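# Thread a bead onto the cord away from its tips

## Task

Get one bead, whichever you like, onto the cord so the cord passes through it, with the bead sitting a good distance from both plastic tips of the cord.

## Robot and tools

Robot: two six-joint arms with parallel grippers, left_arm and right_arm, facing a table. Each gripper has a wrist camera. Fixed cameras are cam_head_left, cam_head_right, cam_high and cam_low. Wrist cameras are cam_left_wrist and cam_right_wrist. All images are 896x504.

Frames: the scene frame has its origin at table-top height, midway between the two nominal bases. +z points up, +x points out over the table, and +y points toward left_arm. Arm names do not match image sides. Calibrated bases in the scene frame: left_arm at (-0.004, +0.381, 0) m with quat_wxyz (+1.000, 0, 0, +0.028); right_arm at (+0.038, -0.323, 0) m with quat_wxyz (+1.000, 0, 0, +0.014). Both are only slightly yawed. Reported hand poses are given in each arm's own base frame, and can be off by a few cm, more at long reach. Fixed camera calibrations are in the scene frame; wrist camera poses are in the carrying arm's base frame. On the gripper, the fingers point along its +z axis and close along its y axis. end_effector_position is the point between the pads, about 1 cm short of the fingertips.

The row: every motion command uses a row of 14 plain numbers. The first 7 are left_arm, the last 7 are right_arm, and you must send all 14 even if one arm stays still. Within each arm, the order is:
1. shoulder (joint2), 0.000 to 3.142
2. elbow (joint3), 0.000 to 3.142
3. waist (joint1), -2.618 to 3.054
4. wrist pitch, -1.571 to 1.571
5. wrist yaw, -1.571 to 1.571
6. wrist roll, -2.094 to 2.094
7. gripper opening
The joint values are absolute target angles in radians, the same way Joint positions prints them; they are not offsets. The opening is also absolute, from -1 (shut) to +1 (fully open, pad gap 0.094 m). A target more than 0.059 rad outside a range, and farther out than the joint already is, gets the call refused. Real ends can sit 0.059 rad either side of the stated ones. To keep an arm or gripper as it is, repeat its current "Joint targets" and tool command; a 0 for the opening is a real command.

Tools:
- execute_actions(actions, cameras): actions is a list of actions. Each action is a list of up to 15 rows, and each row runs for one 1/30 s step. A short action holds its last row for the remaining steps. An empty list only returns state and images. cameras is a list of names; leaving it out, null or ["all"] gives every camera, [] gives none, and an unknown name voids the call.
- move(target, speed, blend, opening_speed, blocking, cameras): target is one 14-number row, or a list of up to 15 rows that must fit in 10 s. All joints interpolate together, so the gripper travels along a curve. The path does not avoid obstacles or the other arm.
  - speed: rad/s for the joint with the farthest to go, from 0.01 to 12.57, default 0.5. Give one value, or one per target.
  - blend: in rad; it rounds the corners at intermediate targets.
  - opening_speed: how fast the opening command ramps, in units per second, minimum 0.2. Use a value near the minimum to close gently.
  - blocking=false returns after about 0.5 s while the motion continues, and a new move takes over from it.
  The result adds a "move:" line: done, off_target (at rest more than 0.035 rad off target), moving, held or fault, and possibly limits=held. done does not mean nothing was touched.
- wait(seconds 0 to 10, cameras): lets time pass while the last commands are held.
- stop(cameras): brakes a running move. Fast moves need room to brake.
- zoom_image(camera, region [x0, y0, x1, y1] in pixels, at most 504x504): a closer look at that camera's latest image.
- read_manual(section "licences"): licence text only.
- finished_scene(scene): ends the current scene, given by its number. The bead must stay threaded after the robot lets go.

Reading results:
- Joint positions and Joint velocities: one block per arm in the row order, then the pad gap in m.
- Joint targets: what the joints are being driven toward right now.
- Tool commands: the present gripper commands.
- grip_measured: opening on the command scale. With nothing held it reads up to about 2.7 mm too wide. On a gripped part it reads narrower than the part.
- grip_effort_nm: motor effort; negative means closing. It is not pad force.
- Joint torques: include the arm's own weight. The first three joints wrap at ±28 N m.
- "joint sent to its limit": a joint was clipped at its end.
- "joint command not followed": the clearance check changed some targets.
- Velocities reading "within noise": that arm is still.
- MOTOR HOT: a motor is at 75 °C. At 90 °C the arm folds and idles; at 100 °C it goes limp.

Motion notes:
- Each step, targets stay within 0.339 rad of the measured angle for the first three joints and 2.2 rad for the wrist joints. Far targets therefore take several actions.
- A target that would move the gripper more than 200 mm at once is scaled back.
- Small changes may not start a joint moving.
- Grippers press at full force once commanded about 0.05 (0.11 for small or round items) below the first-contact reading. To release, command well above grip_measured.

Avoid:
- Dropping the bead or cord, releasing anything while it moves, or fast impacts.
- Pressing hard into the table or against unreachable poses; this also heats motors.
- Letting the grippers touch or clamp each other; this can fail the scene.
- Knocking anything off the table.
Loose items may occasionally get nudged.

Each tool is called after "Emit:" by a JSON object that holds its "api" and its "payload".

## Session

Emit:
{"api": "execute_actions", "payload": {"actions": []}}

Scene clock: 0.00 s.
left_arm: end_effector_position=(+0.3498, -0.1057, +0.3030) grip_measured=+1.000 grip_effort_nm=n/a end_effector_quat_wxyz=(+0.509, +0.129, +0.845, -0.106) | right_arm: end_effector_position=(+0.3281, +0.2271, +0.3888) grip_measured=+1.000 grip_effort_nm=n/a end_effector_quat_wxyz=(+0.655, +0.035, +0.750, +0.088)
Joint names: [shoulder, elbow, waist, wrist pitch, wrist yaw, wrist roll]
Joint positions: left_arm=[1.104 1.117 -0.249 -0.493 0.096 -0.004 0.094] | right_arm=[1.282 1.254 0.944 -0.164 0.848 0.325 0.094]
Joint velocities: within noise
Joint torques (N m): no reading
Heat: left arm: 30 °C; right arm: 27 °C.
Joint targets: left_arm=[1.094 1.132 -0.249 -0.485 0.098 -0.005] | right_arm=[1.272 1.267 0.944 -0.163 0.852 0.323]
Tool commands: left_gripper/opening=+1.0 right_gripper/opening=+1.0

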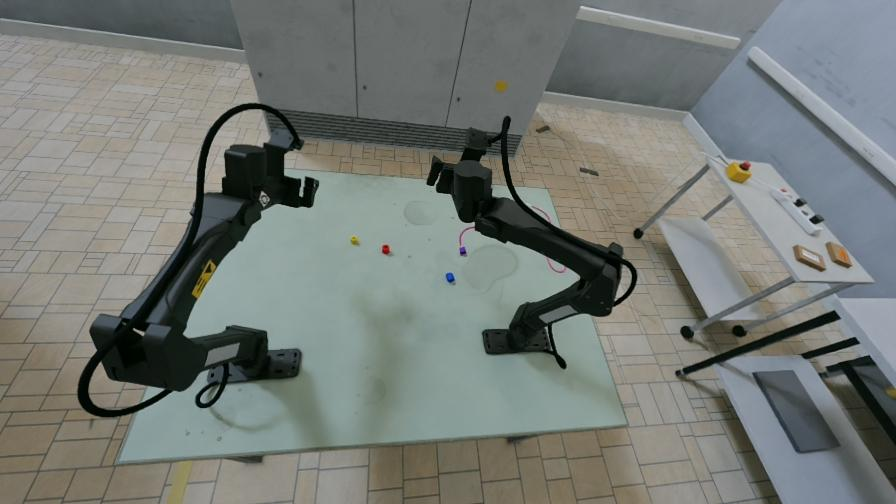

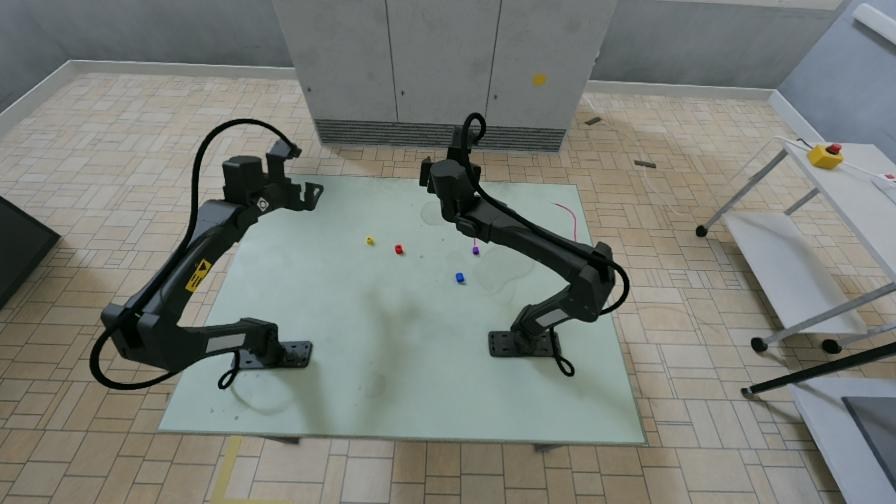

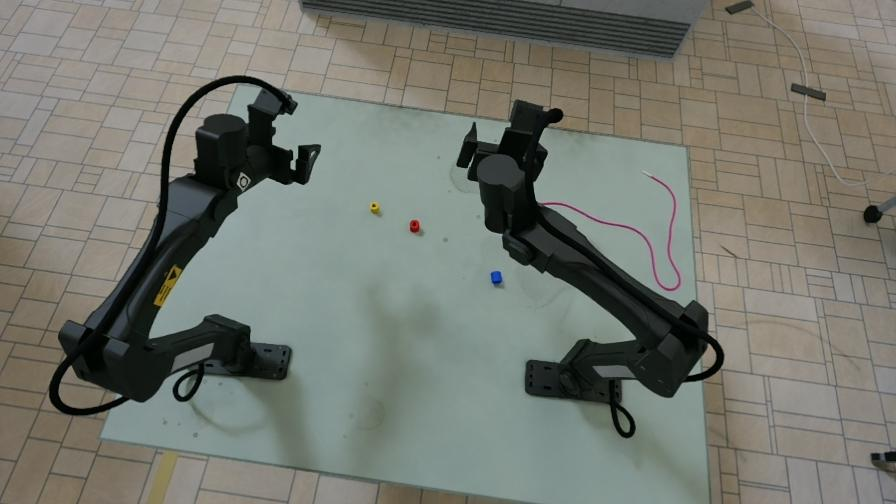

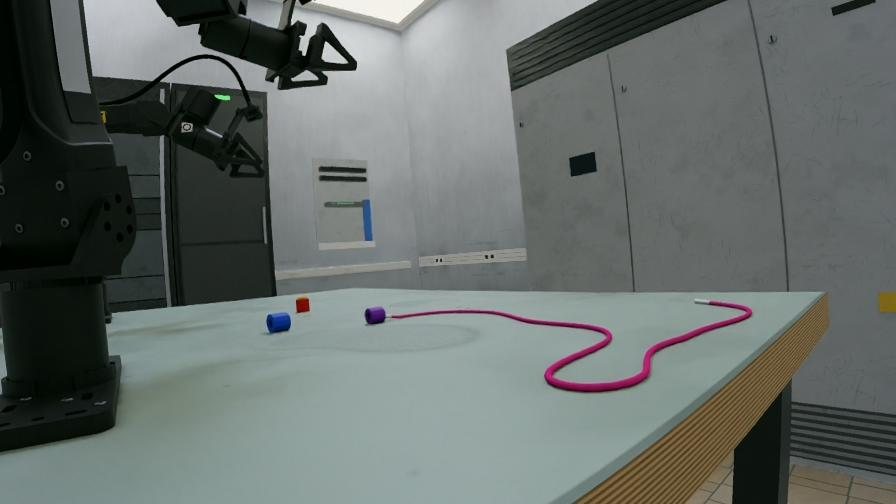

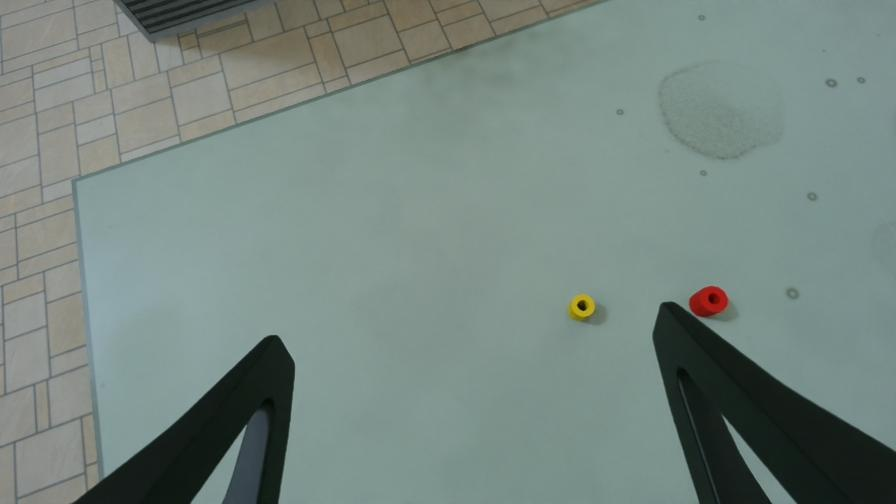

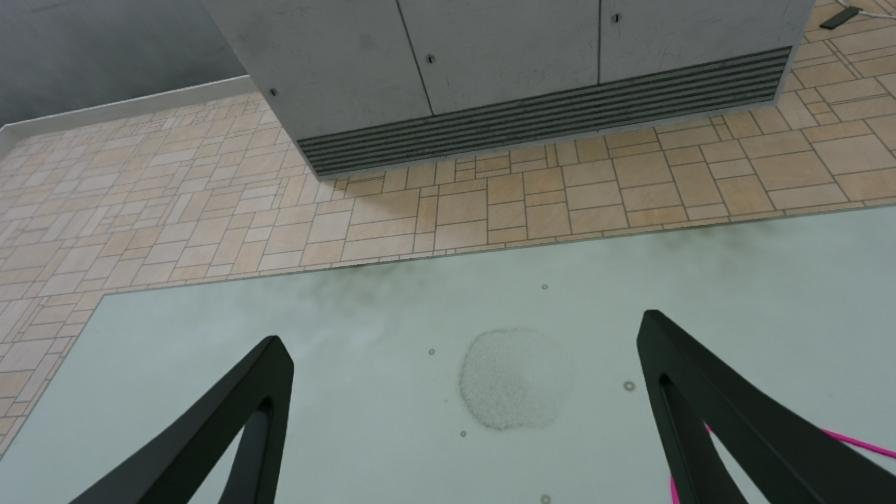

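Emit:
{"api": "zoom_image", "payload": {"camera": "cam_left_wrist", "region": [540, 250, 780, 370]}}

Emit:
{"api": "zoom_image", "payload": {"camera": "cam_low", "region": [240, 270, 480, 400]}}

Emit:
{"api": "zoom_image", "payload": {"camera": "cam_low", "region": [530, 270, 830, 420]}}

Emit:
{"api": "zoom_image", "payload": {"camera": "cam_high", "region": [340, 140, 720, 320]}}

Emit:
{"api": "zoom_image", "payload": {"camera": "cam_head_left", "region": [330, 190, 600, 300]}}

Scaled by 2.100 from the camera's 896x504 image, which has a finer 1280x720 frame.

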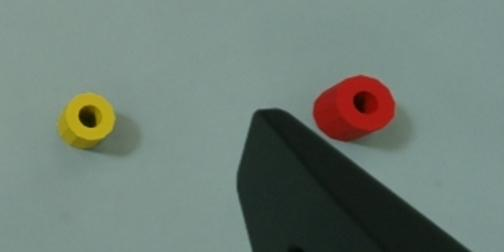

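Scaled by 2.100 from the camera's 896x504 image, which has a finer 1280x720 frame.

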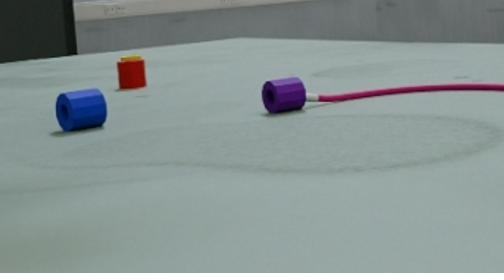

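Scaled by 1.680 from the camera's 896x504 image, which has a finer 1280x720 frame.

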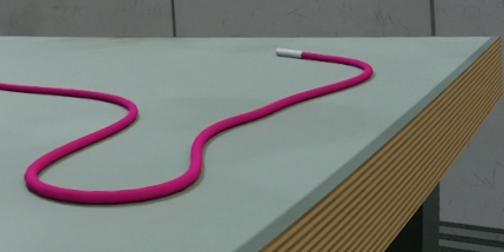

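Scaled by 1.326 from the camera's 896x504 image, which has a finer 1280x720 frame.

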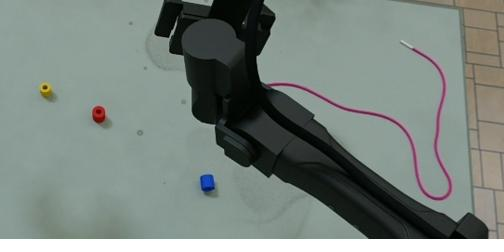

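Scaled by 1.867 from the camera's 896x504 image, which has a finer 1280x720 frame.

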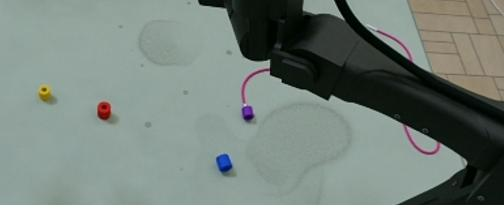

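Emit:
{"api": "zoom_image", "payload": {"camera": "cam_low", "region": [350, 295, 430, 335]}}

Emit:
{"api": "zoom_image", "payload": {"camera": "cam_low", "region": [680, 285, 760, 330]}}

Emit:
{"api": "zoom_image", "payload": {"camera": "cam_high", "region": [620, 150, 690, 200]}}

Emit:
{"api": "zoom_image", "payload": {"camera": "cam_head_left", "region": [430, 230, 490, 290]}}

Emit:
{"api": "zoom_image", "payload": {"camera": "cam_head_right", "region": [440, 230, 500, 290]}}

Scaled by 6.300 from the camera's 896x504 image, which has a finer 1280x720 frame.

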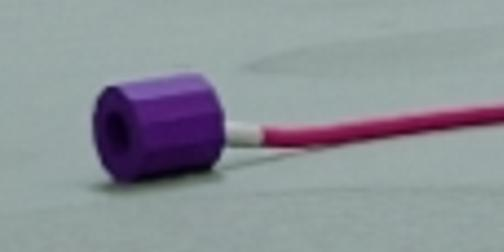

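Scaled by 6.300 from the camera's 896x504 image, which has a finer 1280x720 frame.

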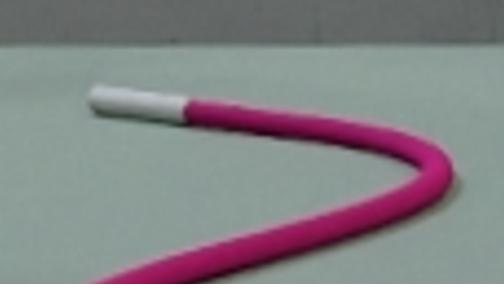

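Scaled by 7.200 from the camera's 896x504 image, which has a finer 1280x720 frame.

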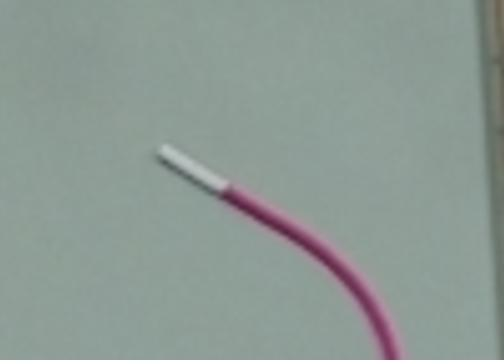

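Scaled by 8.400 from the camera's 896x504 image, which has a finer 1280x720 frame.

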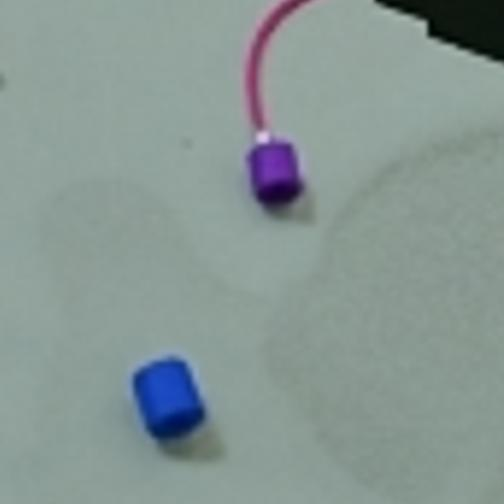

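Scaled by 8.400 from the camera's 896x504 image, which has a finer 1280x720 frame.

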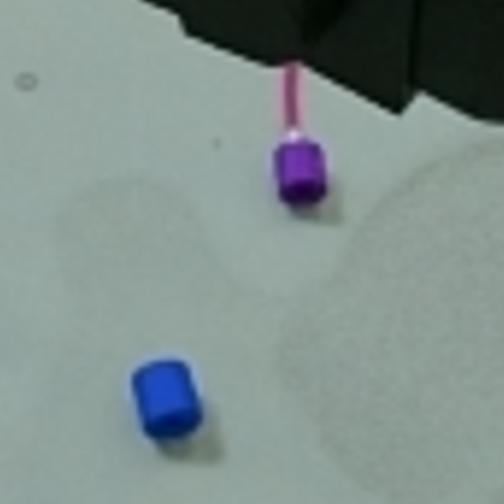

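Emit:
{"api": "move", "payload": {"target": [1.094, 1.132, -0.249, -0.485, 0.098, -0.005, 1.0, 1.910, 1.673, 0.371, -1.334, 0.0, 0.399, 1.0], "speed": 0.8, "cameras": ["cam_right_wrist", "cam_high", "cam_low"]}}

Scene clock: 412.53 s.
left_arm: end_effector_position=(+0.3498, -0.1057, +0.3030) grip_measured=+1.000 grip_effort_nm=0.002 end_effector_quat_wxyz=(+0.509, +0.129, +0.845, -0.106) | right_arm: end_effector_position=(+0.3289, +0.1279, +0.1127) grip_measured=+1.000 grip_effort_nm=-0.027 end_effector_quat_wxyz=(-0.008, +0.011, +1.000, -0.005)
Joint names: [shoulder, elbow, waist, wrist pitch, wrist yaw, wrist roll]
Joint positions: left_arm=[1.104 1.117 -0.249 -0.493 0.096 -0.004 0.094] | right_arm=[1.901 1.632 0.37 -1.32 0.004 0.392 0.094]
Joint velocities: within noise
Joint torques (N m): left_arm=[-3.41 7.43 -0.01 1.57 0.02 -0.02] | right_arm=[-8.42 9.18 0.05 -0.16 -0.06 0.06]
Heat: left arm: 33 °C; right arm: 32 °C.
Joint targets: left_arm=[1.094 1.132 -0.249 -0.485 0.098 -0.005] | right_arm=[1.910 1.673 0.371 -1.334 0.000 0.399]
move: off_target (right_arm); right_arm: the elbow is farthest, 0.041 rad from its target
camera_calibration:
cam_right_wrist: T_world_to_cam=[[-0.122313, -0.992411, 0.012616, 0.167623], [-0.720525, 0.0975312, 0.686536, 0.17229], [-0.682556, 0.0748822, -0.726987, 0.412735], [0, 0, 0, 1]] pos_world=[0.426356, 0.11864, 0.179655]
Images, in order (width x height): cam_high 896x504, cam_low 896x504, cam_right_wrist 896x504.

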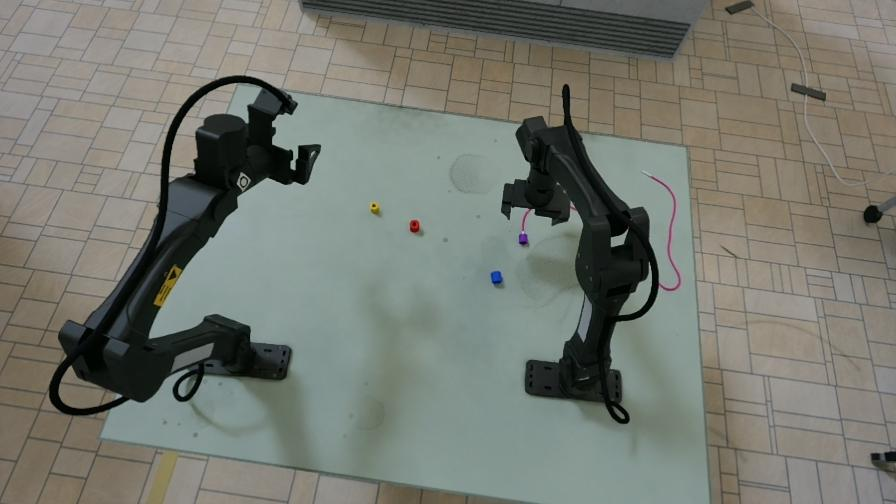

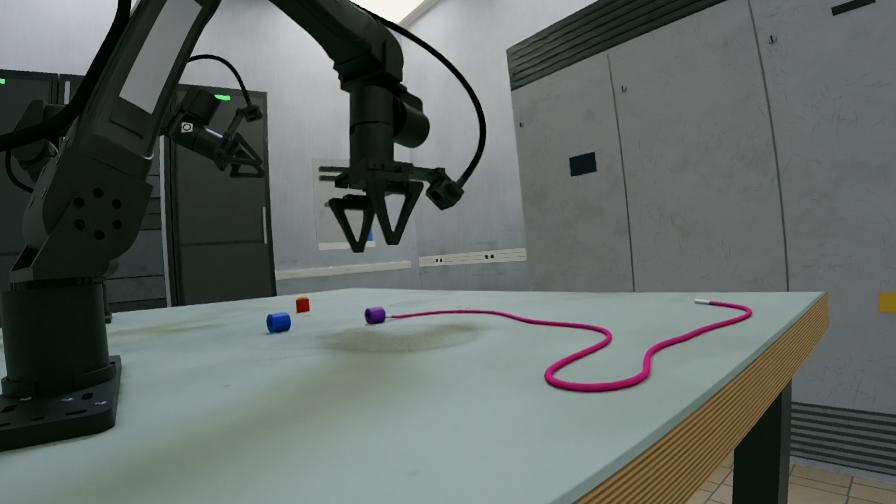

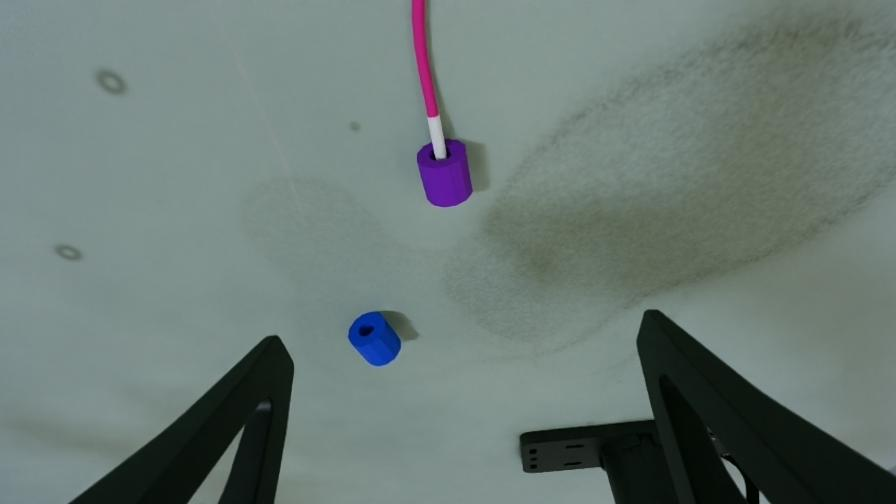

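Emit:
{"api": "move", "payload": {"target": [1.094, 1.132, -0.249, -0.485, 0.098, -0.005, 1.0, 1.868, 1.400, 0.401, -1.091, 0.0, 0.405, 1.0], "speed": 0.4, "cameras": ["cam_right_wrist", "cam_low"]}}

Scene clock: 486.67 s.
left_arm: end_effector_position=(+0.3498, -0.1057, +0.3030) grip_measured=+1.000 grip_effort_nm=-0.007 end_effector_quat_wxyz=(+0.509, +0.129, +0.845, -0.106) | right_arm: end_effector_position=(+0.3159, +0.1318, +0.0586) grip_measured=+1.000 grip_effort_nm=-0.027 end_effector_quat_wxyz=(-0.014, +0.002, +1.000, -0.007)
Joint names: [shoulder, elbow, waist, wrist pitch, wrist yaw, wrist roll]
Joint positions: left_arm=[1.104 1.117 -0.249 -0.493 0.096 -0.004 0.094] | right_arm=[1.901 1.414 0.394 -1.115 0.002 0.398 0.094]
Joint velocities: within noise
Joint torques (N m): left_arm=[-3.4 7.43 -0.01 1.56 0.02 -0.02] | right_arm=[-11.48 4.7 0.61 0.2 -0.02 0.08]
Heat: left arm: 33 °C; right arm: 29 °C.
Joint targets: left_arm=[1.094 1.132 -0.249 -0.485 0.098 -0.005] | right_arm=[1.868 1.400 0.401 -1.091 0.000 0.405]
move: done
camera_calibration:
cam_right_wrist: T_world_to_cam=[[-0.105117, -0.994313, 0.0171117, 0.165182], [-0.713595, 0.0874018, 0.695085, 0.198341], [-0.692628, 0.0608541, -0.718724, 0.36876], [0, 0, 0, 1]] pos_world=[0.414312, 0.124467, 0.124346]
Images, in order (width x height): cam_low 896x504, cam_right_wrist 896x504.

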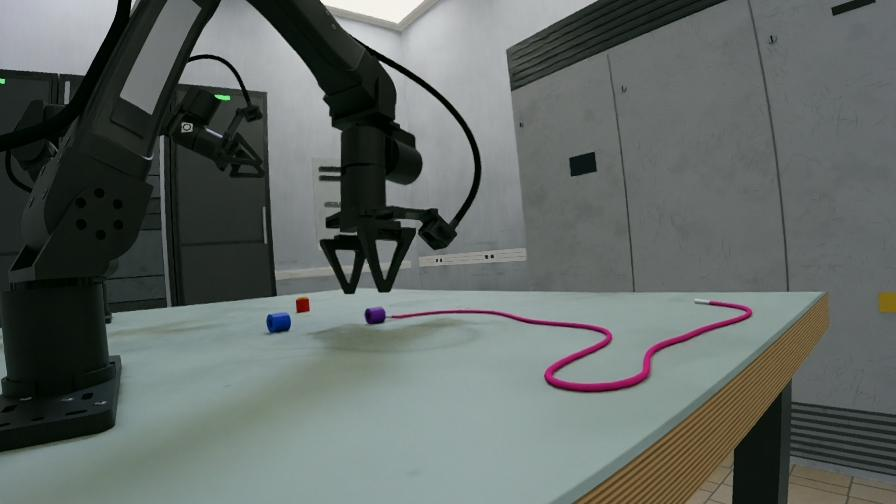

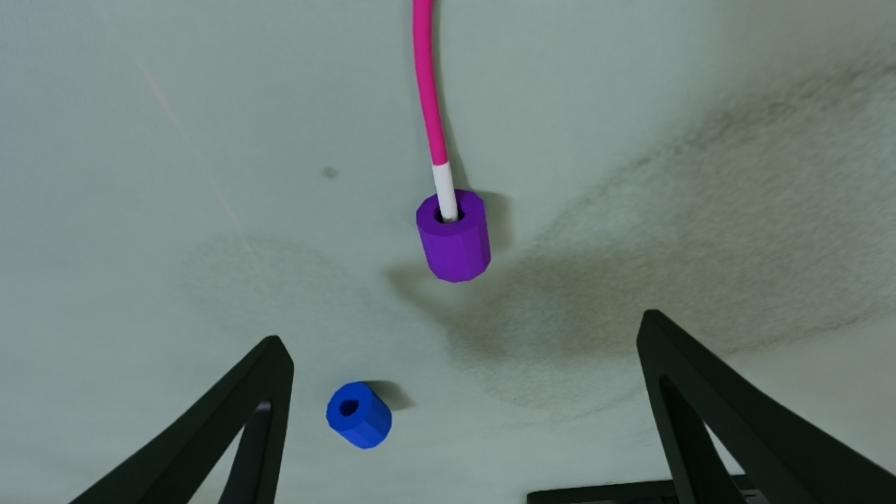

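Emit:
{"api": "zoom_image", "payload": {"camera": "cam_right_wrist", "region": [380, 130, 540, 310]}}

Emit:
{"api": "zoom_image", "payload": {"camera": "cam_low", "region": [330, 270, 420, 330]}}

Scaled by 2.800 from the camera's 896x504 image, which has a finer 1280x720 frame.

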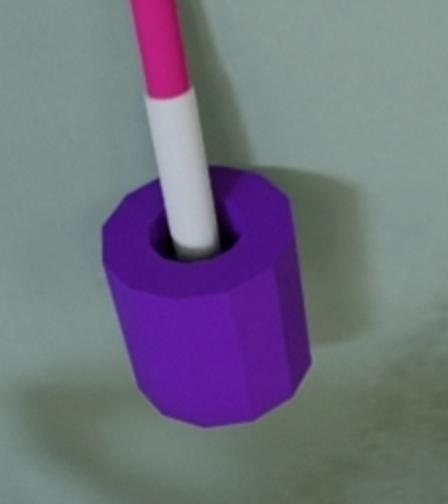

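Scaled by 5.600 from the camera's 896x504 image, which has a finer 1280x720 frame.

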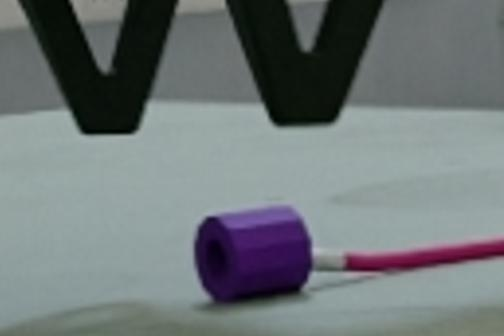

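Emit:
{"api": "move", "payload": {"target": [1.094, 1.132, -0.249, -0.485, 0.098, -0.005, 1.0, 1.868, 1.272, 0.406, -0.941, 0.0, 0.405, 1.0], "speed": 0.3, "cameras": ["cam_right_wrist", "cam_low"]}}

Scene clock: 565.43 s.
left_arm: end_effector_position=(+0.3498, -0.1057, +0.3030) grip_measured=+1.000 grip_effort_nm=0.007 end_effector_quat_wxyz=(+0.509, +0.129, +0.845, -0.106) | right_arm: end_effector_position=(+0.3112, +0.1314, +0.0280) grip_measured=+1.000 grip_effort_nm=-0.027 end_effector_quat_wxyz=(-0.004, +0.000, +1.000, -0.003)
Joint names: [shoulder, elbow, waist, wrist pitch, wrist yaw, wrist roll]
Joint positions: left_arm=[1.104 1.117 -0.249 -0.493 0.096 -0.004 0.094] | right_arm=[1.901 1.287 0.398 -0.967 0.002 0.399 0.094]
Joint velocities: within noise
Joint torques (N m): left_arm=[-3.4 7.43 -0.01 1.56 0.02 -0.02] | right_arm=[-11.29 4.51 0.7 0.23 -0.03 0.07]
Heat: left arm: 33 °C; right arm: 29 °C.
Joint targets: left_arm=[1.094 1.132 -0.249 -0.485 0.098 -0.005] | right_arm=[1.868 1.272 0.406 -0.941 0.000 0.405]
move: done
camera_calibration:
cam_right_wrist: T_world_to_cam=[[-0.101612, -0.994803, 0.00650365, 0.164073], [-0.7274, 0.0787555, 0.68168, 0.222146], [-0.678649, 0.0645363, -0.731622, 0.339049], [0, 0, 0, 1]] pos_world=[0.408356, 0.123844, 0.0955561]
Images, in order (width x height): cam_low 896x504, cam_right_wrist 896x504.

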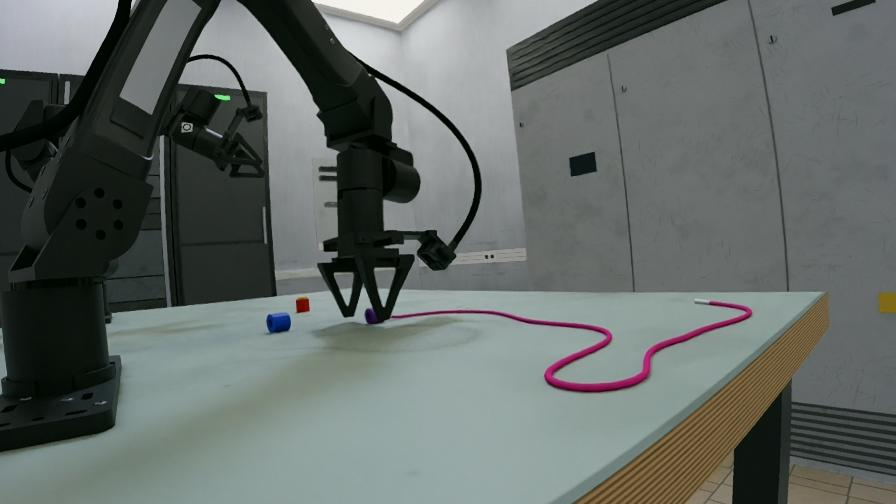

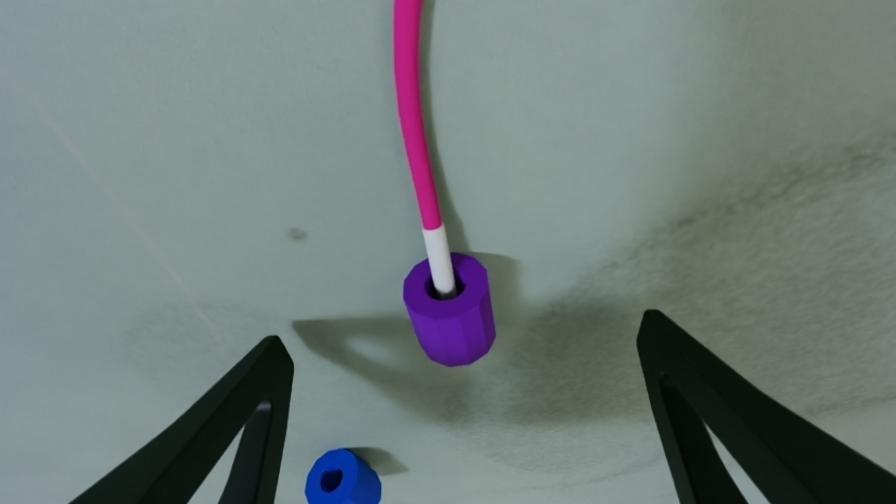

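Emit:
{"api": "zoom_image", "payload": {"camera": "cam_low", "region": [310, 250, 430, 345]}}

Scaled by 4.200 from the camera's 896x504 image, which has a finer 1280x720 frame.

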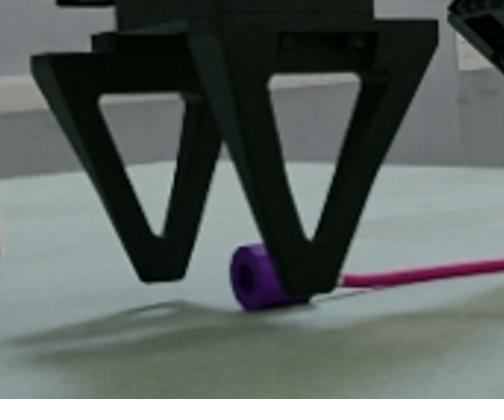

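Emit:
{"api": "move", "payload": {"target": [1.094, 1.132, -0.249, -0.485, 0.098, -0.005, 1.0, 1.940, 1.350, 0.402, -0.923, 0.0, 0.402, 1.0], "speed": 0.2, "cameras": ["cam_right_wrist", "cam_low"]}}

Scene clock: 619.30 s.
left_arm: end_effector_position=(+0.3498, -0.1057, +0.3030) grip_measured=+1.000 grip_effort_nm=-0.007 end_effector_quat_wxyz=(+0.509, +0.129, +0.845, -0.106) | right_arm: end_effector_position=(+0.3211, +0.1356, +0.0259) grip_measured=+1.000 grip_effort_nm=-0.027 end_effector_quat_wxyz=(+0.005, +0.000, +1.000, +0.001)
Joint names: [shoulder, elbow, waist, wrist pitch, wrist yaw, wrist roll]
Joint positions: left_arm=[1.104 1.117 -0.249 -0.493 0.096 -0.004 0.094] | right_arm=[1.924 1.311 0.398 -0.947 0.002 0.399 0.094]
Joint velocities: within noise
Joint torques (N m): left_arm=[-3.4 7.42 -0.01 1.56 0.02 -0.02] | right_arm=[-7.75 8.69 0.35 0.26 -0.03 0.05]
Heat: left arm: 33 °C; right arm: 29 °C.
Joint targets: left_arm=[1.094 1.132 -0.249 -0.485 0.098 -0.005] | right_arm=[1.940 1.350 0.402 -0.923 0.000 0.402]
move: off_target (right_arm); right_arm: the elbow is farthest, 0.039 rad from its target
camera_calibration:
cam_right_wrist: T_world_to_cam=[[-0.101646, -0.994817, -0.00278651, 0.169512], [-0.739524, 0.0736875, 0.669084, 0.235312], [-0.665411, 0.0700706, -0.743181, 0.339266], [0, 0, 0, 1]] pos_world=[0.417001, 0.127521, 0.0951648]
Images, in order (width x height): cam_low 896x504, cam_right_wrist 896x504.

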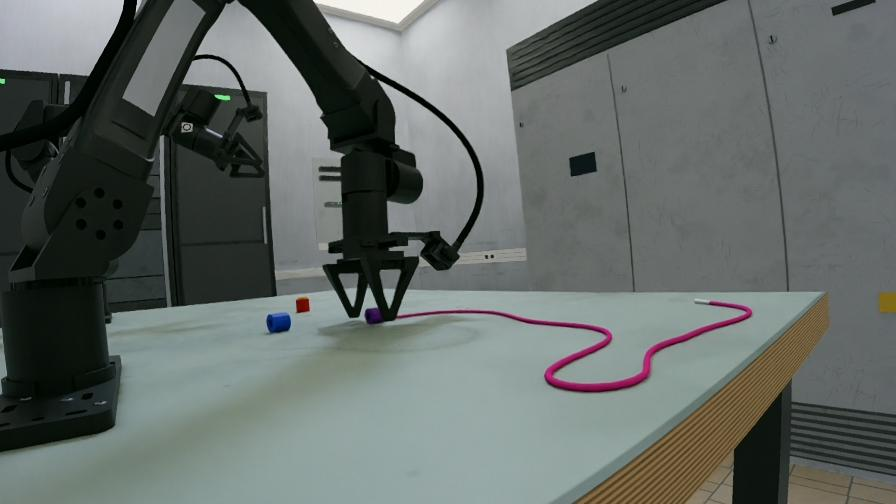

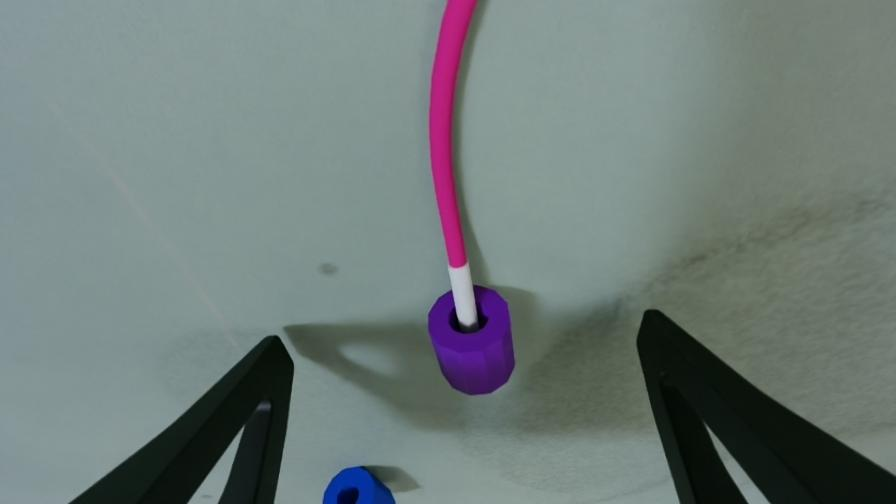

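Emit:
{"api": "move", "payload": {"target": [1.094, 1.132, -0.249, -0.485, 0.098, -0.005, 1.0, 1.956, 1.350, 0.398, -0.923, 0.0, 0.402, 1.0], "speed": 0.2, "cameras": ["cam_low"]}}

Emit:
{"api": "zoom_image", "payload": {"camera": "cam_low", "region": [310, 250, 430, 345]}}

Scene clock: 634.67 s.
left_arm: end_effector_position=(+0.3498, -0.1057, +0.3030) grip_measured=+1.000 grip_effort_nm=0.002 end_effector_quat_wxyz=(+0.509, +0.129, +0.845, -0.106) | right_arm: end_effector_position=(+0.3210, +0.1359, +0.0225) grip_measured=+1.000 grip_effort_nm=-0.027 end_effector_quat_wxyz=(+0.001, +0.000, +1.000, +0.000)
Joint names: [shoulder, elbow, waist, wrist pitch, wrist yaw, wrist roll]
Joint positions: left_arm=[1.104 1.117 -0.249 -0.493 0.096 -0.004 0.094] | right_arm=[1.936 1.313 0.398 -0.946 0.001 0.399 0.094]
Joint velocities: within noise
Joint torques (N m): left_arm=[-3.4 7.43 0.01 1.56 0.02 -0.02] | right_arm=[-7.54 8.51 0.08 0.23 -0.02 0.06]
Heat: left arm: 33 °C; right arm: 29 °C.
Joint targets: left_arm=[1.094 1.132 -0.249 -0.485 0.098 -0.005] | right_arm=[1.956 1.350 0.398 -0.923 0.000 0.402]
move: off_target (right_arm); right_arm: the elbow is farthest, 0.037 rad from its target
Images, in order (width x height): cam_low 896x504.

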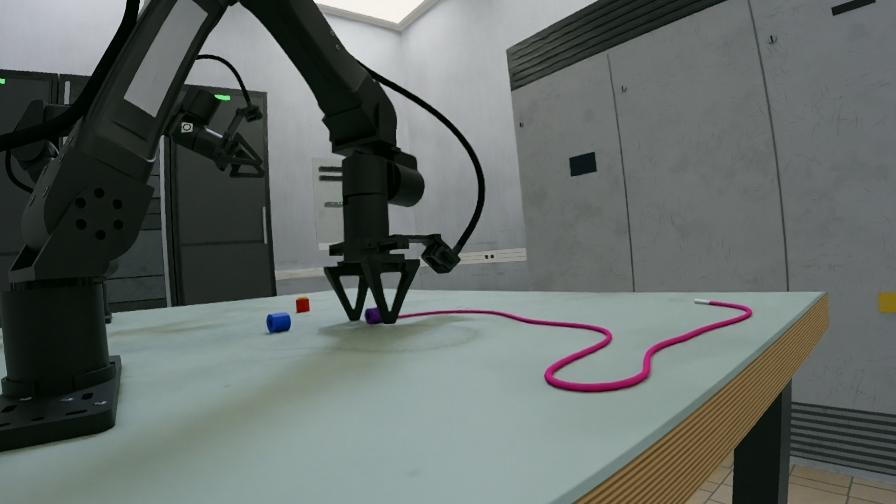

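Scaled by 4.200 from the camera's 896x504 image, which has a finer 1280x720 frame.

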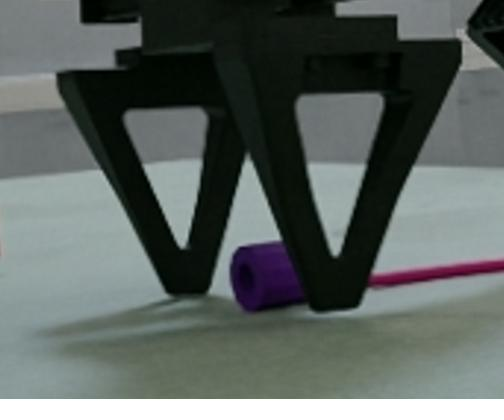

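Emit:
{"api": "move", "payload": {"target": [1.094, 1.132, -0.249, -0.485, 0.098, -0.005, 1.0, 1.956, 1.350, 0.398, -0.923, 0.0, 0.402, -0.6], "speed": 0.2, "opening_speed": 0.6, "cameras": ["cam_right_wrist", "cam_low"]}}

Scene clock: 643.67 s.
left_arm: end_effector_position=(+0.3498, -0.1057, +0.3030) grip_measured=+1.000 grip_effort_nm=0.002 end_effector_quat_wxyz=(+0.509, +0.129, +0.845, -0.106) | right_arm: end_effector_position=(+0.3210, +0.1359, +0.0225) grip_measured=-0.598 grip_effort_nm=-1.018 end_effector_quat_wxyz=(+0.001, +0.000, +1.000, +0.000)
Joint names: [shoulder, elbow, waist, wrist pitch, wrist yaw, wrist roll]
Joint positions: left_arm=[1.104 1.117 -0.249 -0.493 0.096 -0.004 0.094] | right_arm=[1.936 1.313 0.398 -0.946 0 0.399 0.019]
Joint velocities: within noise
Joint torques (N m): left_arm=[-3.41 7.43 0.01 1.56 0.02 -0.02] | right_arm=[-7.51 8.46 -0.01 0.24 -0.01 0.05]
Heat: left arm: 33 °C; right arm: 29 °C.
Joint targets: left_arm=[1.094 1.132 -0.249 -0.485 0.098 -0.005] | right_arm=[1.956 1.350 0.398 -0.923 0.000 0.402]
move: off_target (right_arm); right_arm: the elbow is farthest, 0.037 rad from its target
camera_calibration:
cam_right_wrist: T_world_to_cam=[[-0.101591, -0.994826, -0.000692997, 0.169733], [-0.734051, 0.0744908, 0.674997, 0.235418], [-0.671453, 0.0690824, -0.73782, 0.338629], [0, 0, 0, 1]] pos_world=[0.417426, 0.127925, 0.0910587]
Images, in order (width x height): cam_low 896x504, cam_right_wrist 896x504.

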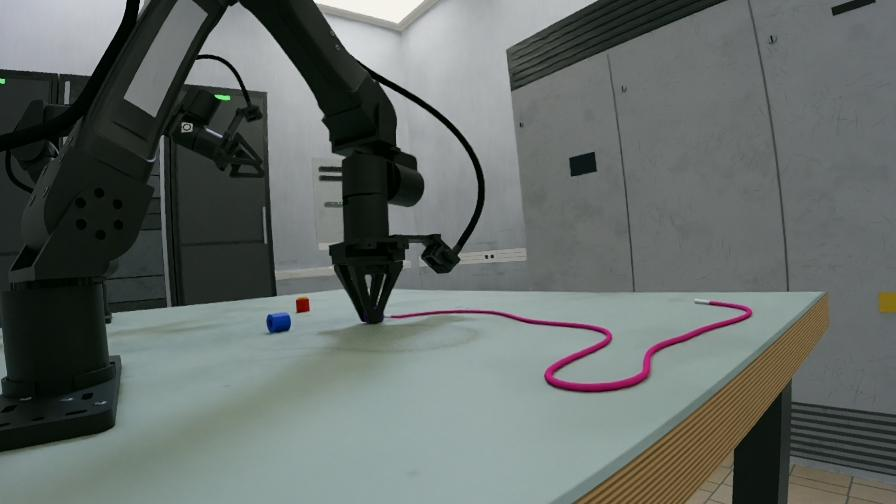

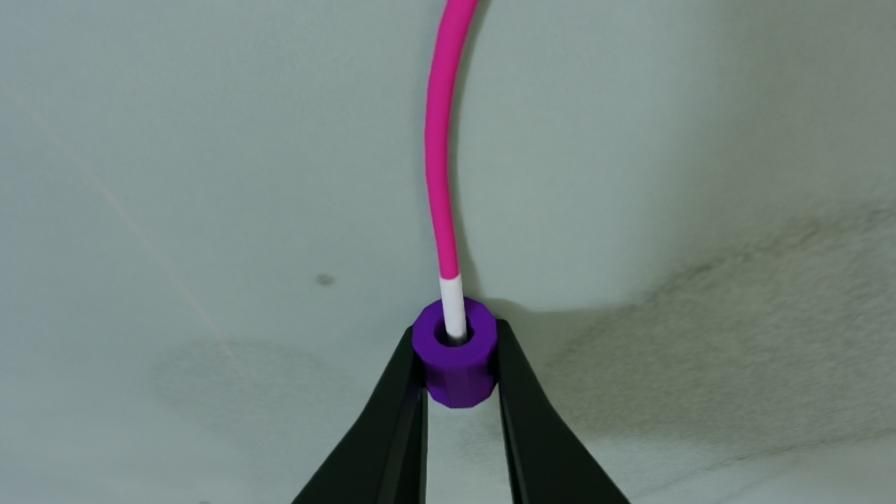

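Emit:
{"api": "move", "payload": {"target": [[1.094, 1.132, -0.249, -0.485, 0.098, -0.005, 1.0, 2.019, 1.450, 0.377, -0.996, 0.0, 0.382, -0.6], [1.094, 1.132, -0.249, -0.485, 0.098, -0.005, 1.0, 2.087, 1.551, 0.358, -1.031, 0.0, 0.363, -0.6]], "speed": 0.12, "cameras": ["cam_right_wrist", "cam_low"]}}

Scene clock: 689.37 s.
left_arm: end_effector_position=(+0.3498, -0.1057, +0.3030) grip_measured=+1.000 grip_effort_nm=-0.007 end_effector_quat_wxyz=(+0.509, +0.129, +0.845, -0.106) | right_arm: end_effector_position=(+0.3589, +0.1388, +0.0240) grip_measured=-0.600 grip_effort_nm=-1.053 end_effector_quat_wxyz=(-0.001, +0.000, +1.000, -0.001)
Joint names: [shoulder, elbow, waist, wrist pitch, wrist yaw, wrist roll]
Joint positions: left_arm=[1.104 1.117 -0.249 -0.493 0.096 -0.004 0.094] | right_arm=[2.067 1.512 0.366 -1.017 0 0.367 0.019]
Joint velocities: within noise
Joint torques (N m): left_arm=[-3.38 7.42 0.01 1.57 0.02 -0.02] | right_arm=[-8.81 8.79 -0.75 -0.11 -0.01 -0.04]
Heat: left arm: 33 °C; right arm: 30 °C.
Joint targets: left_arm=[1.094 1.132 -0.249 -0.485 0.098 -0.005] | right_arm=[2.087 1.551 0.358 -1.031 0.000 0.363]
move: off_target (right_arm); right_arm: the elbow is farthest, 0.039 rad from its target
camera_calibration:
cam_right_wrist: T_world_to_cam=[[-0.101257, -0.99486, 0.00127069, 0.176277], [-0.731445, 0.0753121, 0.677729, 0.260956], [-0.674341, 0.0676952, -0.735311, 0.366156], [0, 0, 0, 1]] pos_world=[0.455638, 0.13093, 0.0921568]
Images, in order (width x height): cam_low 896x504, cam_right_wrist 896x504.

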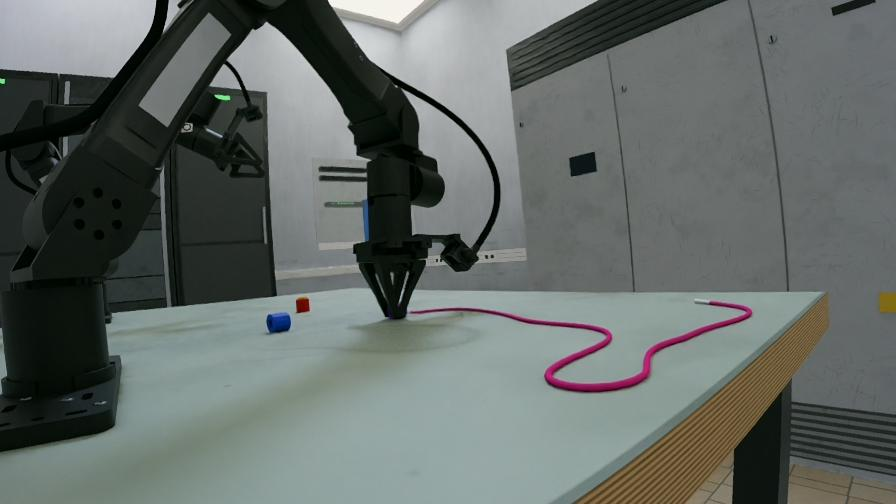

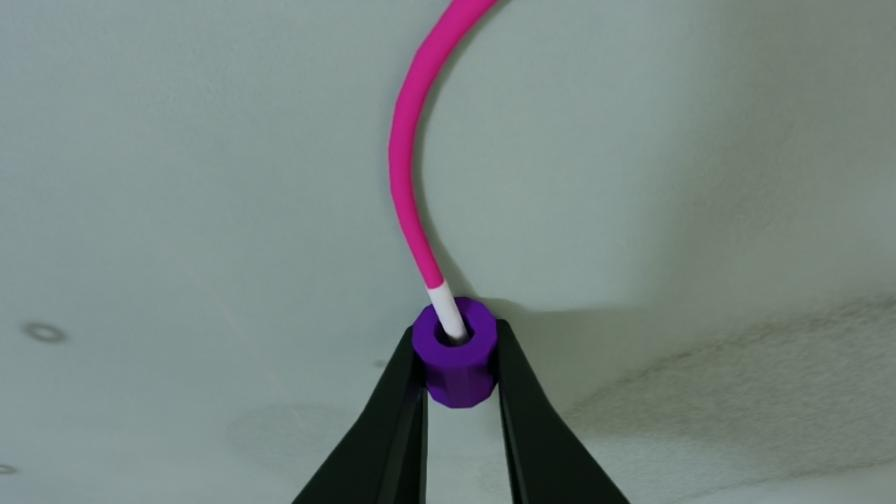

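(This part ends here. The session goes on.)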